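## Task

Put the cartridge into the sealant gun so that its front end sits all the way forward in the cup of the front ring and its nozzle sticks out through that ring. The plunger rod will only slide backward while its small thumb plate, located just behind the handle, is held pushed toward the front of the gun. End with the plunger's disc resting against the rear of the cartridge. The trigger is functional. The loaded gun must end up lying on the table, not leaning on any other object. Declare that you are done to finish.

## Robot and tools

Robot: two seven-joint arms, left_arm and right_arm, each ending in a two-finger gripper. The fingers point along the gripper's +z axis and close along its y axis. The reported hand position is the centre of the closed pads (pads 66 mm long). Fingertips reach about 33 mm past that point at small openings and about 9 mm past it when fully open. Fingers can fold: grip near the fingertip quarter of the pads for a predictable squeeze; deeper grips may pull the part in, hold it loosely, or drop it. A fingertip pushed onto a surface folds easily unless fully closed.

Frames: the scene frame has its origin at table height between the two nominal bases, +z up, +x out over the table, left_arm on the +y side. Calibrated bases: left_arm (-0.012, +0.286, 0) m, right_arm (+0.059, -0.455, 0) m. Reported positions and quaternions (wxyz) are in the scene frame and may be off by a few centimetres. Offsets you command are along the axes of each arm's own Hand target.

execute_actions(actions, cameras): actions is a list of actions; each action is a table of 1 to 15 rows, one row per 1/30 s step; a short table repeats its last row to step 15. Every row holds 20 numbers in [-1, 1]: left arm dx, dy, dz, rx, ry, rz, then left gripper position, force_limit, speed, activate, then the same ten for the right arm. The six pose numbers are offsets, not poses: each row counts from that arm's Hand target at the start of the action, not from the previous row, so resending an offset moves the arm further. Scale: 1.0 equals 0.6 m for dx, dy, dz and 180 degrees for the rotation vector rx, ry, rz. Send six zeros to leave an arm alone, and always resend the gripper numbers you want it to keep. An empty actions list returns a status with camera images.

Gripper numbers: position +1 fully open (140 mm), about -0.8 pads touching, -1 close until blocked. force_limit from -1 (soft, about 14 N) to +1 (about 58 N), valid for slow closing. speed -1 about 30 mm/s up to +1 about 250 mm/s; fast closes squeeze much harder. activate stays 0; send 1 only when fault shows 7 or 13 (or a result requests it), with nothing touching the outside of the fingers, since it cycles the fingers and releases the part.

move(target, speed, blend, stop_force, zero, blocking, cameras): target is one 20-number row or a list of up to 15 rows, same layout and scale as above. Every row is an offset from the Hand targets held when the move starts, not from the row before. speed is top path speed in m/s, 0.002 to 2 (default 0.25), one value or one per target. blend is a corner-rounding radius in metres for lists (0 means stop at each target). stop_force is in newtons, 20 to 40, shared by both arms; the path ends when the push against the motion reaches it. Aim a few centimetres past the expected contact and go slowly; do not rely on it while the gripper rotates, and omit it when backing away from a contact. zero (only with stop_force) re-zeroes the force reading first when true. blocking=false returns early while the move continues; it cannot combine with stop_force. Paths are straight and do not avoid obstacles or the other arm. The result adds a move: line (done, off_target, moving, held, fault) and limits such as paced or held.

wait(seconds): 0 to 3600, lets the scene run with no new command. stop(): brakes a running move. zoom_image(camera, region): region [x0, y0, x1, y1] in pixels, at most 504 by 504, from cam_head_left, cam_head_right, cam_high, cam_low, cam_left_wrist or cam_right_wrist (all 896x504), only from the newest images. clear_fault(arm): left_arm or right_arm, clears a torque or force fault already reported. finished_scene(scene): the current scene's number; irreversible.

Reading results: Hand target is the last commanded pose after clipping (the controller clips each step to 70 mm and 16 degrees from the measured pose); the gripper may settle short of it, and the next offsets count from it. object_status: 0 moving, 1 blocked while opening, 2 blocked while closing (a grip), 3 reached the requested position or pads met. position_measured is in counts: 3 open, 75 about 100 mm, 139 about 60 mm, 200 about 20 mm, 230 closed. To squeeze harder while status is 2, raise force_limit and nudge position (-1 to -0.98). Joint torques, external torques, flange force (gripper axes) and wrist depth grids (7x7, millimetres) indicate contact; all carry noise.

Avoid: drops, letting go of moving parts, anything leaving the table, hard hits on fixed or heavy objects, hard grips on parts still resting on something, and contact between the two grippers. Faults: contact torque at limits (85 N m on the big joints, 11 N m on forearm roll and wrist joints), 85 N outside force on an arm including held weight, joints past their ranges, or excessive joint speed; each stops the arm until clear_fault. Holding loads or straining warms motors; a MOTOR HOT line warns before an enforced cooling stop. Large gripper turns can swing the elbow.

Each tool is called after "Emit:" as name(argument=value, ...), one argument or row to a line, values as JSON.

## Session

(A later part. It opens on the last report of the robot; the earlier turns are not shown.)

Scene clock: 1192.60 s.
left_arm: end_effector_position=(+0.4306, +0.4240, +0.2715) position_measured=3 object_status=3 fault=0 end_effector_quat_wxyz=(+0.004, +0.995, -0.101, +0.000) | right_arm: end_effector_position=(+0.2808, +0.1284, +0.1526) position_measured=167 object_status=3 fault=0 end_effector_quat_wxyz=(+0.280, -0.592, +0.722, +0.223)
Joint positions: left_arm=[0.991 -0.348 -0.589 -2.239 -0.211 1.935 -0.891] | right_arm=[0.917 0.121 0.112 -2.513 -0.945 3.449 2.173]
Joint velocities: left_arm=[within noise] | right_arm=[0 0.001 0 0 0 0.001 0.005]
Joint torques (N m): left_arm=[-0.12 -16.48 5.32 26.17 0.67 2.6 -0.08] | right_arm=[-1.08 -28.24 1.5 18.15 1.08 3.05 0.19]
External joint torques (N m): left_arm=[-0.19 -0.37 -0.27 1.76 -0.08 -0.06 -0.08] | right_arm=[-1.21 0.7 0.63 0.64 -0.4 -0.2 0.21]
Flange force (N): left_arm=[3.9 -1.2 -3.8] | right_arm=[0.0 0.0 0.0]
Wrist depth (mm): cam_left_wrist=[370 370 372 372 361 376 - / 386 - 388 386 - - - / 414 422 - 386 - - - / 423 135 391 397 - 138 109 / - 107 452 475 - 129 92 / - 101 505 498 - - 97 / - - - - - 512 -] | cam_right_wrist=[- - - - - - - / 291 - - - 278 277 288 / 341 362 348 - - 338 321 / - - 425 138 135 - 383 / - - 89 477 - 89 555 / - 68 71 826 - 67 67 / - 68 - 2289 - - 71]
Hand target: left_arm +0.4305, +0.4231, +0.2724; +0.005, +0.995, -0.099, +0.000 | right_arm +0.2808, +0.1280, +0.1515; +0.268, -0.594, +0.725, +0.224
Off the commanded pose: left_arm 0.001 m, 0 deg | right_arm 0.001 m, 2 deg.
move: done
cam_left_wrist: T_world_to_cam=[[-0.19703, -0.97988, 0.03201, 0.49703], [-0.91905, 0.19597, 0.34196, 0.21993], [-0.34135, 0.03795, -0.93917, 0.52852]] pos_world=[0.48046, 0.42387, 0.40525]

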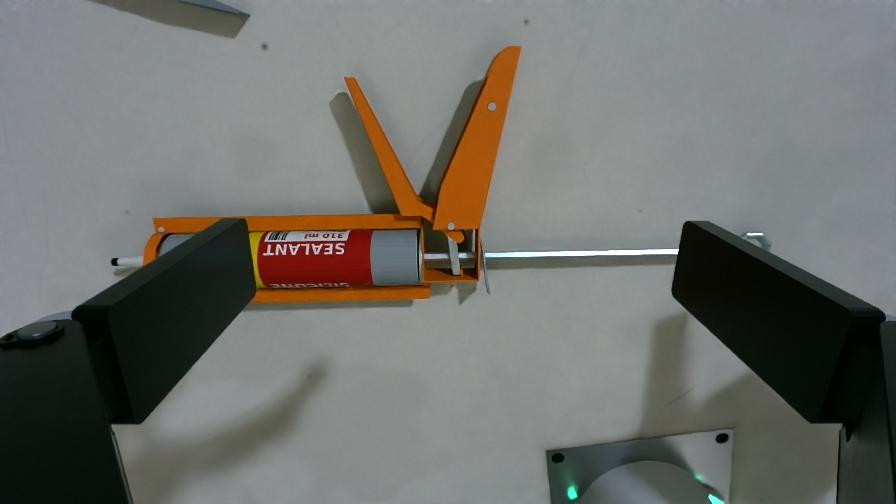

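Emit:
move(
  target=[0.02,-0.0398,0.27,0,0,0,1,0,0,0,0,0,0,0,0,0,-0.3,1,-1,0],
  speed=0.2,
  cameras=["cam_left_wrist"],
)

Scene clock: 1209.13 s.
left_arm: end_effector_position=(+0.4452, +0.4424, +0.1102) position_measured=3 object_status=3 fault=0 end_effector_quat_wxyz=(+0.006, +0.995, -0.100, -0.001) | right_arm: end_effector_position=(+0.2808, +0.1284, +0.1526) position_measured=167 object_status=3 fault=0 end_effector_quat_wxyz=(+0.280, -0.591, +0.723, +0.223)
Joint positions: left_arm=[1.038 -0.035 -0.674 -2.41 -0.045 2.374 -1.003] | right_arm=[0.917 0.121 0.112 -2.513 -0.945 3.449 2.174]
Joint velocities: left_arm=[0 -0.001 0 0.001 0.001 -0.001 -0.007] | right_arm=[within noise]
Joint torques (N m): left_arm=[-0.11 -22.13 0.37 23.57 1.1 2.95 -0.01] | right_arm=[-0.79 -28.29 1.49 17.72 1.42 3.1 0.11]
External joint torques (N m): left_arm=[-0.06 0.62 -0.19 1.75 0.53 0.3 -0.01] | right_arm=[-0.75 0.52 0.78 0.27 -0.07 -0.13 0.13]
Flange force (N): left_arm=[8.2 -4.7 1.9] | right_arm=[0.0 0.0 0.0]
Wrist depth (mm): cam_left_wrist=[- 226 225 226 223 226 227 / 235 237 234 - 233 237 242 / - 248 246 250 218 249 250 / - 135 - 236 228 138 262 / - 115 256 245 279 129 97 / - 239 239 261 271 301 97 / - 310 310 315 317 312 -] | cam_right_wrist=[- - 237 - - - 234 / - - - 267 - - 276 / - - - 334 - - 322 / - - - 142 164 411 383 / - - 89 483 - 89 505 / - 68 71 - - 67 67 / - 68 - - - - 71]
Hand target: left_arm +0.4467, +0.4426, +0.1102; +0.005, +0.995, -0.099, +0.000 | right_arm +0.2808, +0.1279, +0.1513; +0.279, -0.591, +0.724, +0.222 (not the last commanded pose)
Off the commanded pose: left_arm 0.002 m, 0 deg | right_arm 0.001 m, 1 deg.
move: done
cam_left_wrist: T_world_to_cam=[[-0.1951, -0.98012, 0.03607, 0.5219], [-0.91846, 0.19548, 0.34382, 0.28456], [-0.34403, 0.03395, -0.93834, 0.38421]] pos_world=[0.49536, 0.44286, 0.24386]

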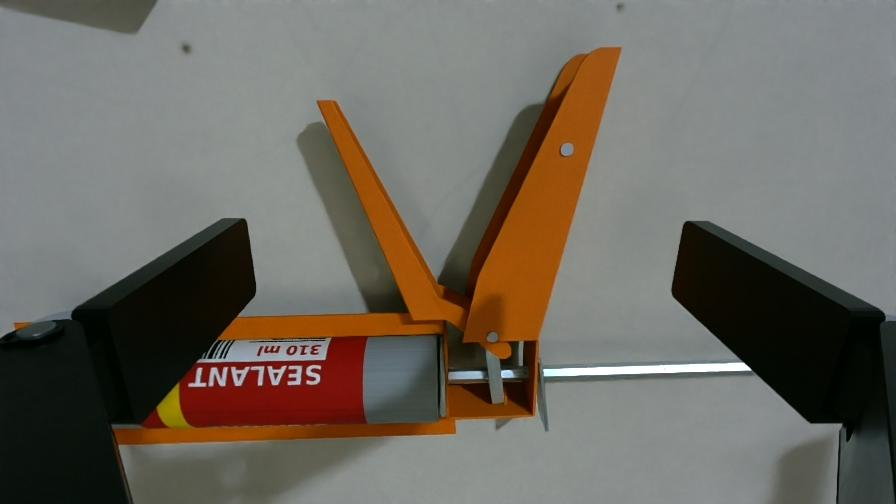

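Emit:
move(
  target=[
    [0,0,0.1243,0,0,0,1,0,0,0,0,0,0,0,0,0,-0.3,1,-1,0],
    [0,0,0.1243,0,0,0,-1,-1,-1,0,0,0,0,0,0,0,-0.3,1,-1,0],
  ],
  speed=0.1,
  cameras=["cam_left_wrist"],
)

Scene clock: 1219.33 s.
left_arm: end_effector_position=(+0.4515, +0.4429, +0.0389) position_measured=98 object_status=0 fault=0 end_effector_quat_wxyz=(+0.002, +0.995, -0.101, +0.005) | right_arm: end_effector_position=(+0.2808, +0.1284, +0.1526) position_measured=167 object_status=3 fault=0 end_effector_quat_wxyz=(+0.280, -0.591, +0.723, +0.223)
Joint positions: left_arm=[1.004 0.162 -0.629 -2.439 0.161 2.572 -1.152] | right_arm=[0.917 0.121 0.112 -2.513 -0.945 3.449 2.174]
Joint torques (N m): left_arm=[0.31 -25.1 -2.09 17.21 0.77 1.68 -0.07] | right_arm=[-0.76 -28.32 1.45 17.75 1.43 3.08 0.13]
External joint torques (N m): left_arm=[0.39 2.01 0.66 -2.05 0.3 -0.98 -0.07] | right_arm=[-0.74 0.6 0.73 0.25 -0.06 -0.16 0.15]
Flange force (N): left_arm=[0.5 -1.0 5.4] | right_arm=[0.0 0.0 0.0]
Wrist depth (mm): cam_left_wrist=[162 162 161 162 159 162 162 / 169 169 168 170 143 170 170 / 178 179 176 179 149 179 180 / 188 188 158 186 152 186 189 / - 89 163 182 161 97 89 / - 71 210 173 173 - - / - - 190 189 195 - -] | cam_right_wrist=[- - - 238 - 240 - / - - - 255 - - 286 / 363 - - - - - 320 / - - - 418 134 - 414 / - - 89 515 - 89 495 / - 68 71 707 - 67 67 / - 68 - - - - 71]
Hand target: left_arm +0.4466, +0.4419, +0.0356; +0.005, +0.995, -0.099, +0.000 | right_arm +0.2808, +0.1279, +0.1513; +0.279, -0.591, +0.724, +0.222
Off the commanded pose: left_arm 0.006 m, 1 deg | right_arm 0.001 m, 0 deg.
move: off_target (left_arm)
cam_left_wrist: T_world_to_cam=[[-0.19639, -0.98012, 0.02817, 0.52705], [-0.92277, 0.19446, 0.33268, 0.31757], [-0.33154, 0.03935, -0.94262, 0.31159]] pos_world=[0.49986, 0.44256, 0.17321]

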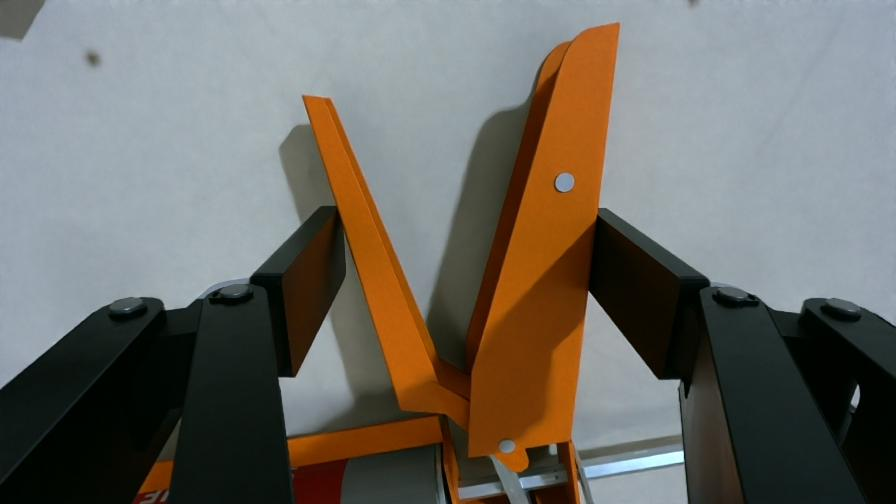

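Emit:
move(
  target=[0,0,0,0,0,0,-0.97,-0.1,-1,0,0,0,0,0,0,0,-0.3,1,-1,0],
  cameras=["cam_left_wrist"],
)

Scene clock: 1225.07 s.
left_arm: end_effector_position=(+0.4553, +0.4425, +0.0412) position_measured=150 object_status=0 fault=0 end_effector_quat_wxyz=(+0.000, +0.995, -0.103, +0.009) | right_arm: end_effector_position=(+0.2808, +0.1284, +0.1526) position_measured=167 object_status=3 fault=0 end_effector_quat_wxyz=(+0.280, -0.591, +0.723, +0.223)
Joint positions: left_arm=[1 0.16 -0.629 -2.436 0.161 2.576 -1.152] | right_arm=[0.917 0.121 0.112 -2.513 -0.945 3.449 2.174]
Joint torques (N m): left_arm=[1.18 -24.11 -1.06 16.26 0.6 1.09 -0.1] | right_arm=[-0.76 -28.3 1.48 17.77 1.42 3.09 0.1]
External joint torques (N m): left_arm=[1.16 3.04 1.56 -3.21 0.14 -1.62 -0.1] | right_arm=[-0.73 0.64 0.76 0.27 -0.06 -0.15 0.12]
Flange force (N): left_arm=[-0.8 -2.0 7.0] | right_arm=[0.0 0.0 0.0]
Wrist depth (mm): cam_left_wrist=[165 165 165 163 164 164 164 / 173 173 174 150 172 172 174 / 181 181 181 152 181 181 180 / 190 191 187 159 146 190 190 / 199 90 96 167 160 94 183 / - 72 72 175 175 - 72 / - - - 194 200 - 71] | cam_right_wrist=[243 - 241 - 238 - 236 / - - 274 284 276 - 283 / 355 - - 330 - - 320 / - - - 126 164 440 383 / 654 - 89 510 - 89 550 / - 68 71 - - 67 67 / - 68 - 2047 - - 71]
Hand target: left_arm +0.4466, +0.4419, +0.0356; +0.005, +0.995, -0.099, +0.000 | right_arm +0.2808, +0.1279, +0.1513; +0.279, -0.591, +0.724, +0.222
Off the commanded pose: left_arm 0.010 m, 1 deg | right_arm 0.001 m, 0 deg.
move: done
cam_left_wrist: T_world_to_cam=[[-0.20044, -0.97944, 0.02293, 0.52912], [-0.92462, 0.19686, 0.32608, 0.32048], [-0.32388, 0.04416, -0.94507, 0.30963]] pos_world=[0.50266, 0.44148, 0.17599]

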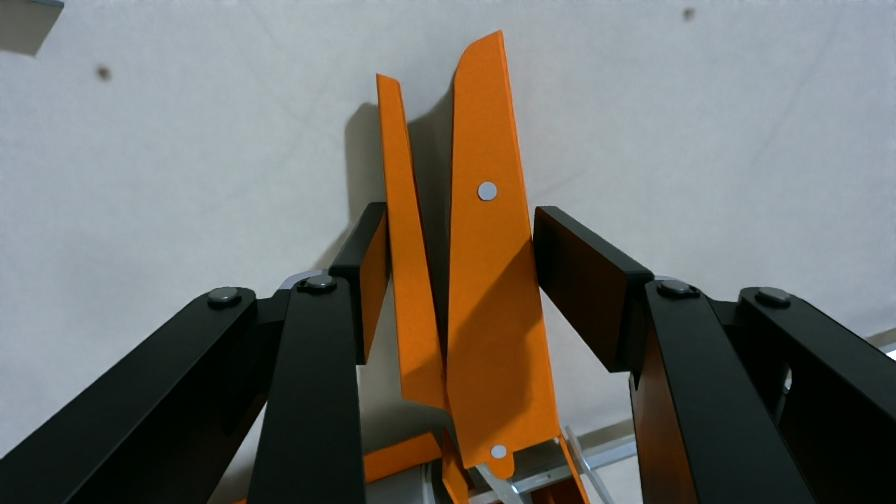

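Emit:
move(
  target=[
    [0,0,0,0,0,0,1,-0.1,-0.6,0,0,0,0,0,0,0,-0.3,1,-1,0],
    [0,0,-0.15,0,0,0,1,-0.1,-0.6,0,0,0,0,0,0,0,-0.3,1,-1,0],
    [0.03,0,-0.3,0,0,0,1,-0.1,-0.6,0,0,0,0,0,0,0,-0.3,1,-1,0],
  ],
  speed=0.2,
  cameras=["cam_left_wrist","cam_high"],
)

Emit:
zoom_image(
  camera="cam_left_wrist",
  region=[300, 200, 600, 400],
)

Emit:
zoom_image(
  camera="cam_high",
  region=[480, 180, 700, 310],
)

Scene clock: 1236.83 s.
left_arm: end_effector_position=(+0.4650, +0.4408, +0.2153) position_measured=3 object_status=3 fault=0 end_effector_quat_wxyz=(+0.003, +0.995, -0.098, +0.000) | right_arm: end_effector_position=(+0.2808, +0.1284, +0.1526) position_measured=167 object_status=3 fault=0 end_effector_quat_wxyz=(+0.280, -0.591, +0.723, +0.223)
Joint positions: left_arm=[1.009 -0.161 -0.64 -2.228 -0.117 2.094 -0.971] | right_arm=[0.917 0.121 0.112 -2.513 -0.945 3.449 2.174]
Joint velocities: left_arm=[-0.001 0.001 0 -0.001 0.002 -0.004 0.002] | right_arm=[within noise]
Joint torques (N m): left_arm=[-0.05 -21.22 2.83 25.93 0.31 2.65 0.21] | right_arm=[-0.76 -28.31 1.49 17.75 1.43 3.09 0.14]
External joint torques (N m): left_arm=[-0.02 -0.06 0.02 1.79 -0.39 0 0.21] | right_arm=[-0.78 0.66 0.73 0.26 -0.05 -0.15 0.16]
Flange force (N): left_arm=[3.6 -2.3 -3.3] | right_arm=[0.0 0.0 0.0]
Wrist depth (mm): cam_left_wrist=[- 321 322 319 - 321 320 / 332 341 341 334 337 338 332 / 358 349 349 352 - 357 - / 375 124 - 344 374 138 352 / - 107 366 364 - 129 97 / - 367 364 - - - 97 / - 455 - 458 448 448 -] | cam_right_wrist=[- - - - - - 233 / 283 - - 292 282 - 276 / - - - - - 338 320 / - - - 420 135 435 405 / 649 - 89 508 - 89 556 / - 68 71 802 - 67 67 / - 68 - 2171 - - 71]
Hand target: left_arm +0.4645, +0.4401, +0.2156; +0.005, +0.995, -0.099, +0.000 | right_arm +0.2808, +0.1279, +0.1513; +0.279, -0.591, +0.724, +0.222
Off the commanded pose: left_arm 0.001 m, 0 deg | right_arm 0.001 m, 0 deg.
move: done
cam_left_wrist: T_world_to_cam=[[-0.19017, -0.98131, 0.02942, 0.5201], [-0.92082, 0.18868, 0.34131, 0.27157], [-0.34048, 0.03782, -0.93949, 0.48658]] pos_world=[0.51465, 0.44074, 0.34915]
Images, in order (width x height): cam_high 896x504, cam_left_wrist 896x504.

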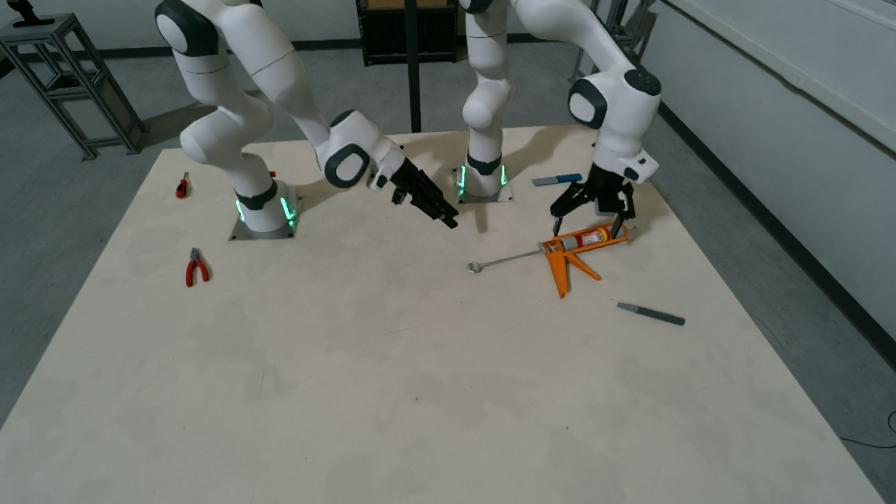

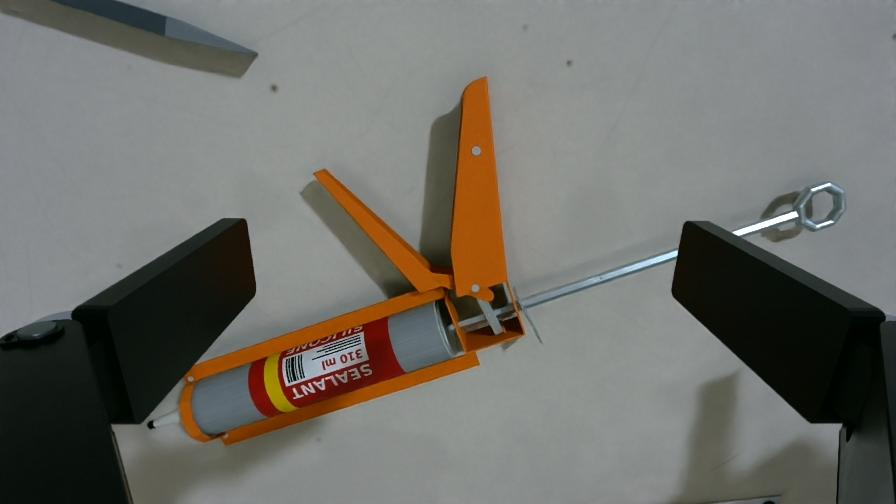

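Scaled by 1.680 from the camera's image (finer frame: 1280x720).

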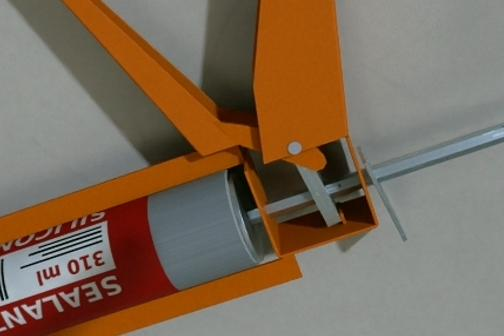

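Scaled by 2.291 from the camera's image (finer frame: 1280x720).

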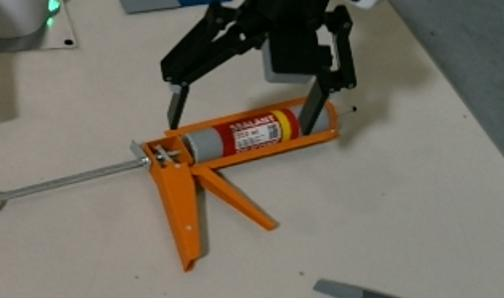

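Emit:
zoom_image(
  camera="cam_left_wrist",
  region=[120, 340, 270, 460],
)

Emit:
zoom_image(
  camera="cam_left_wrist",
  region=[410, 270, 530, 370],
)

Scaled by 3.360 from the camera's image (finer frame: 1280x720).

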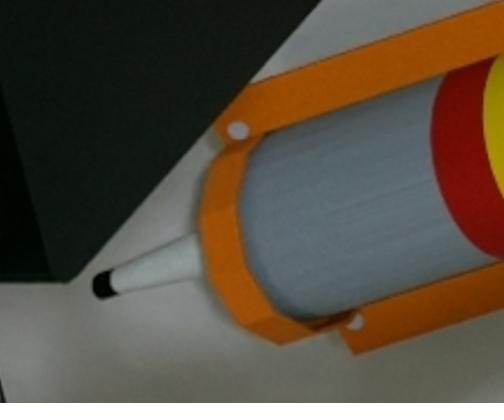

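Scaled by 4.200 from the camera's image (finer frame: 1280x720).

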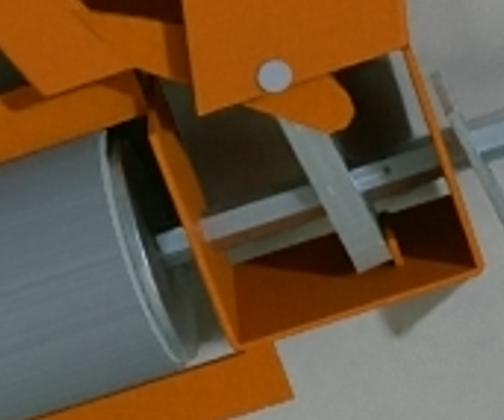

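Emit:
move(
  target=[
    [-0.0388,-0.0415,0.12,0,0,-0.094,1,0,0,0,0,0,0,0,0,0,-0.3,1,-1,0],
    [-0.0388,-0.0415,0.30,0,0,-0.094,1,0,0,0,0,0,0,0,0,0,-0.3,1,-1,0],
    [-0.0388,-0.0415,0.30,0,0,-0.094,-1,-0.6,-1,0,0,0,0,0,0,0,-0.3,1,-1,0],
  ],
  speed=0.15,
  cameras=["cam_left_wrist"],
)

Emit:
wait(
  seconds=1.5,
  cameras=["cam_left_wrist"],
)

Scene clock: 1269.93 s.
left_arm: end_effector_position=(+0.4486, +0.4678, +0.0373) position_measured=80 object_status=0 fault=0 end_effector_quat_wxyz=(+0.004, +0.999, +0.047, +0.001) | right_arm: end_effector_position=(+0.2808, +0.1284, +0.1526) position_measured=167 object_status=3 fault=0 end_effector_quat_wxyz=(+0.280, -0.591, +0.723, +0.223)
Joint positions: left_arm=[1.023 0.185 -0.599 -2.412 0.174 2.558 -1.407] | right_arm=[0.917 0.121 0.112 -2.513 -0.945 3.449 2.174]
Joint torques (N m): left_arm=[-0.25 -26.9 -2.73 18.74 0.72 2.3 -0.09] | right_arm=[-0.78 -28.34 1.47 17.77 1.43 3.09 0.14]
External joint torques (N m): left_arm=[-0.25 1.61 0.23 -0.76 0.23 -0.39 -0.09] | right_arm=[-0.95 0.68 0.56 0.19 -0.05 -0.18 0.16]
Flange force (N): left_arm=[3.3 -0.4 5.0] | right_arm=[0.0 0.0 0.0]
Wrist depth (mm): cam_left_wrist=[160 160 159 161 159 161 160 / 167 167 167 168 165 169 171 / 176 176 172 177 148 181 178 / - 183 156 186 152 183 188 / - 89 162 190 160 108 86 / - 68 - 173 172 - 80 / - - 185 189 198 - -] | cam_right_wrist=[243 241 - - - - - / 276 276 - 266 293 - 286 / - 377 - - 329 340 321 / - 429 - 143 135 413 386 / - - 89 506 - 89 522 / - 68 71 839 - 67 67 / - 69 - - - - 71]
Hand target: left_arm +0.4464, +0.4674, +0.0353; +0.005, +0.999, +0.048, -0.001 | right_arm +0.2808, +0.1279, +0.1513; +0.279, -0.591, +0.724, +0.222
Off the commanded pose: left_arm 0.003 m, 0 deg | right_arm 0.001 m, 0 deg.
move: done
cam_left_wrist: T_world_to_cam=[[0.09763, -0.99471, 0.032, 0.42586], [-0.93693, -0.08102, 0.34, 0.4455], [-0.3356, -0.06318, -0.93988, 0.35785]] pos_world=[0.49592, 0.48231, 0.17124]

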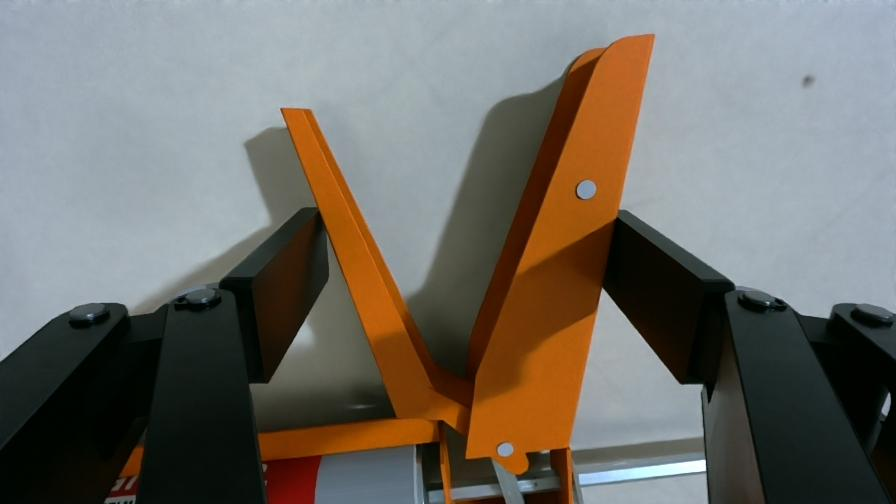

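Scene clock: 1271.43 s.
left_arm: end_effector_position=(+0.4486, +0.4678, +0.0373) position_measured=80 object_status=2 fault=0 end_effector_quat_wxyz=(+0.004, +0.999, +0.047, +0.001) | right_arm: end_effector_position=(+0.2808, +0.1284, +0.1526) position_measured=167 object_status=3 fault=0 end_effector_quat_wxyz=(+0.280, -0.591, +0.723, +0.223)
Joint positions: left_arm=[1.023 0.185 -0.599 -2.412 0.174 2.558 -1.407] | right_arm=[0.917 0.121 0.112 -2.513 -0.945 3.449 2.174]
Joint torques (N m): left_arm=[-0.21 -26.96 -2.75 18.73 0.71 2.29 -0.08] | right_arm=[-0.71 -28.3 1.48 17.75 1.42 3.09 0.08]
External joint torques (N m): left_arm=[-0.23 1.49 0.19 -0.73 0.23 -0.39 -0.08] | right_arm=[-0.72 0.64 0.72 0.2 -0.07 -0.15 0.1]
Flange force (N): left_arm=[3.1 -0.4 4.5] | right_arm=[0.0 0.0 0.0]
Wrist depth (mm): cam_left_wrist=[159 160 160 160 159 161 160 / 167 167 167 168 142 169 171 / 175 176 174 177 147 177 178 / 185 183 156 186 152 183 189 / - 89 163 193 160 108 88 / - 68 208 173 171 - 80 / - - 185 189 197 - -] | cam_right_wrist=[234 259 - - - 229 - / - 267 279 - - - 288 / 363 - - 353 - 371 322 / 426 - - 415 135 411 406 / - - 89 506 - 89 519 / - 68 71 815 - 67 67 / - 69 - - - - 71]
Hand target: left_arm +0.4464, +0.4674, +0.0353; +0.005, +0.999, +0.048, -0.001 | right_arm +0.2808, +0.1279, +0.1513; +0.279, -0.591, +0.724, +0.222
Tool commands: left_gripper/position=-1.0 left_gripper/force_limit=-0.6 left_gripper/speed=-1.0 left_gripper/activate=+0.0 right_gripper/position=-0.3 right_gripper/force_limit=+1.0 right_gripper/speed=-1.0 right_gripper/activate=+0.0
Off the commanded pose: left_arm 0.003 m, 0 deg | right_arm 0.001 m, 0 deg.
wait: 1.50 s; at rest by 0.17 s
cam_left_wrist: T_world_to_cam=[[0.09763, -0.99471, 0.032, 0.42586], [-0.93693, -0.08102, 0.34, 0.4455], [-0.3356, -0.06318, -0.93988, 0.35785]] pos_world=[0.49592, 0.48231, 0.17124]

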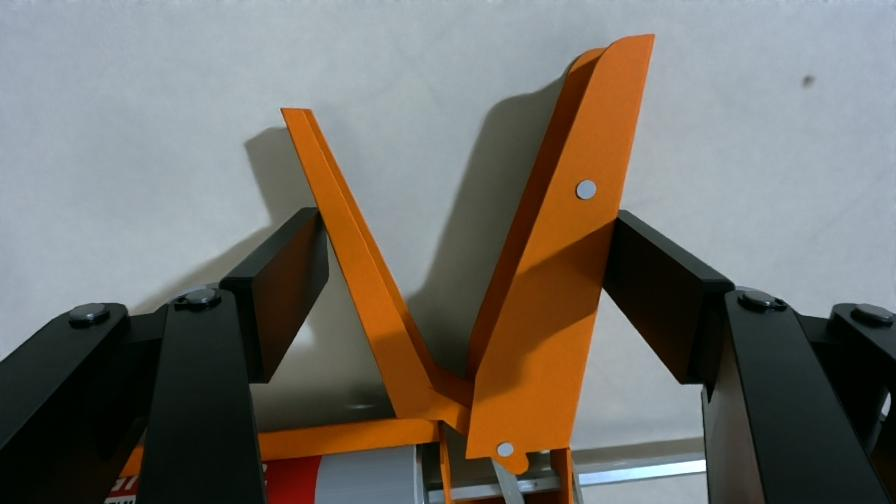

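Emit:
move(
  target=[
    [0,0,0,0,0,0,1,-0.6,-0.8,0,0,0,0,0,0,0,-0.3,1,-1,0],
    [0,0,-0.35,0,0,0,1,-0.6,-0.8,0,0,0,0,0,0,0,-0.3,1,-1,0],
  ],
  speed=0.2,
  cameras=["cam_left_wrist"],
)

Emit:
zoom_image(
  camera="cam_left_wrist",
  region=[120, 200, 570, 450],
)

Scene clock: 1282.30 s.
left_arm: end_effector_position=(+0.4468, +0.4705, +0.2449) position_measured=3 object_status=3 fault=0 end_effector_quat_wxyz=(+0.003, +0.999, +0.051, +0.000) | right_arm: end_effector_position=(+0.2808, +0.1284, +0.1526) position_measured=167 object_status=3 fault=0 end_effector_quat_wxyz=(+0.280, -0.591, +0.723, +0.223)
Joint positions: left_arm=[1.033 -0.21 -0.584 -2.198 -0.133 2.016 -1.185] | right_arm=[0.917 0.121 0.112 -2.513 -0.945 3.449 2.174]
Joint velocities: left_arm=[0 -0.001 0 0 0 -0.001 0.005] | right_arm=[within noise]
Joint torques (N m): left_arm=[-0.42 -20.75 3.41 26.2 0.38 2.66 0.33] | right_arm=[-0.73 -28.32 1.47 17.78 1.43 3.09 0.11]
External joint torques (N m): left_arm=[-0.4 -0.19 0.04 1.81 -0.37 0.01 0.33] | right_arm=[-0.65 0.6 0.79 0.3 -0.06 -0.15 0.13]
Flange force (N): left_arm=[3.4 -1.1 -3.7] | right_arm=[0.0 0.0 0.0]
Wrist depth (mm): cam_left_wrist=[348 351 350 346 348 346 347 / 368 - 388 362 361 362 366 / 393 - 378 365 - - 396 / 402 124 380 370 - 138 403 / - 115 375 404 - 129 97 / - 107 - 454 441 - 97 / - - - - - - -] | cam_right_wrist=[245 - 244 - - - 236 / - - - - - - 283 / - 353 - 342 - - 318 / - 466 - 420 134 420 378 / - - 89 509 - 89 553 / - 68 71 - - 67 67 / - 68 - - - - 71]
Hand target: left_arm +0.4466, +0.4693, +0.2453; +0.005, +0.999, +0.048, -0.001 | right_arm +0.2808, +0.1279, +0.1513; +0.279, -0.591, +0.724, +0.222
Off the commanded pose: left_arm 0.001 m, 0 deg | right_arm 0.001 m, 0 deg.
move: done
cam_left_wrist: T_world_to_cam=[[0.10589, -0.99394, 0.02945, 0.41861], [-0.93491, -0.08943, 0.34343, 0.37572], [-0.33872, -0.0639, -0.93872, 0.55408]] pos_world=[0.49462, 0.48507, 0.37876]

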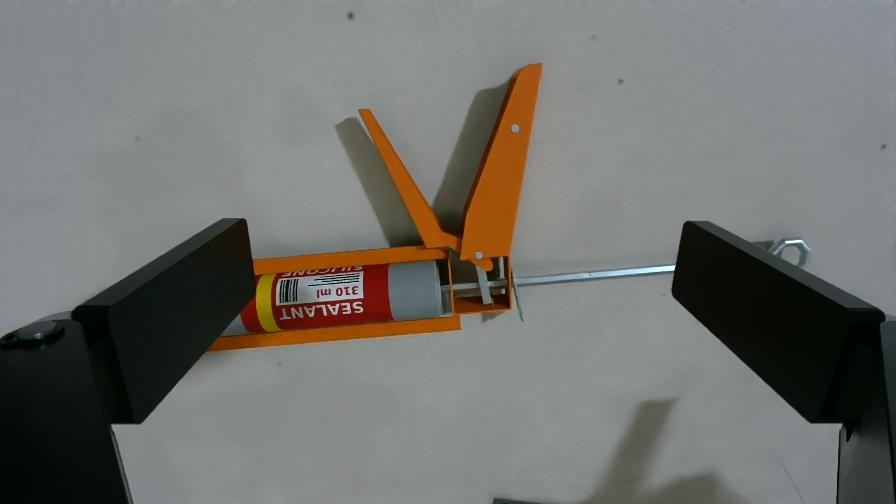

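Scaled by 1.120 from the camera's image (finer frame: 1280x720).

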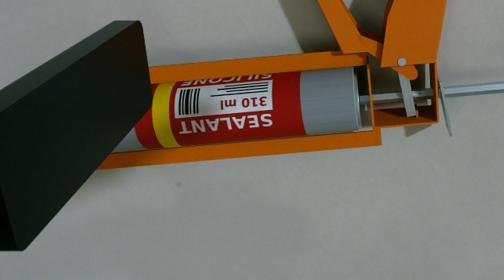

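Emit:
finished_scene(
  scene=1,
)

The scene is finished: the task was done.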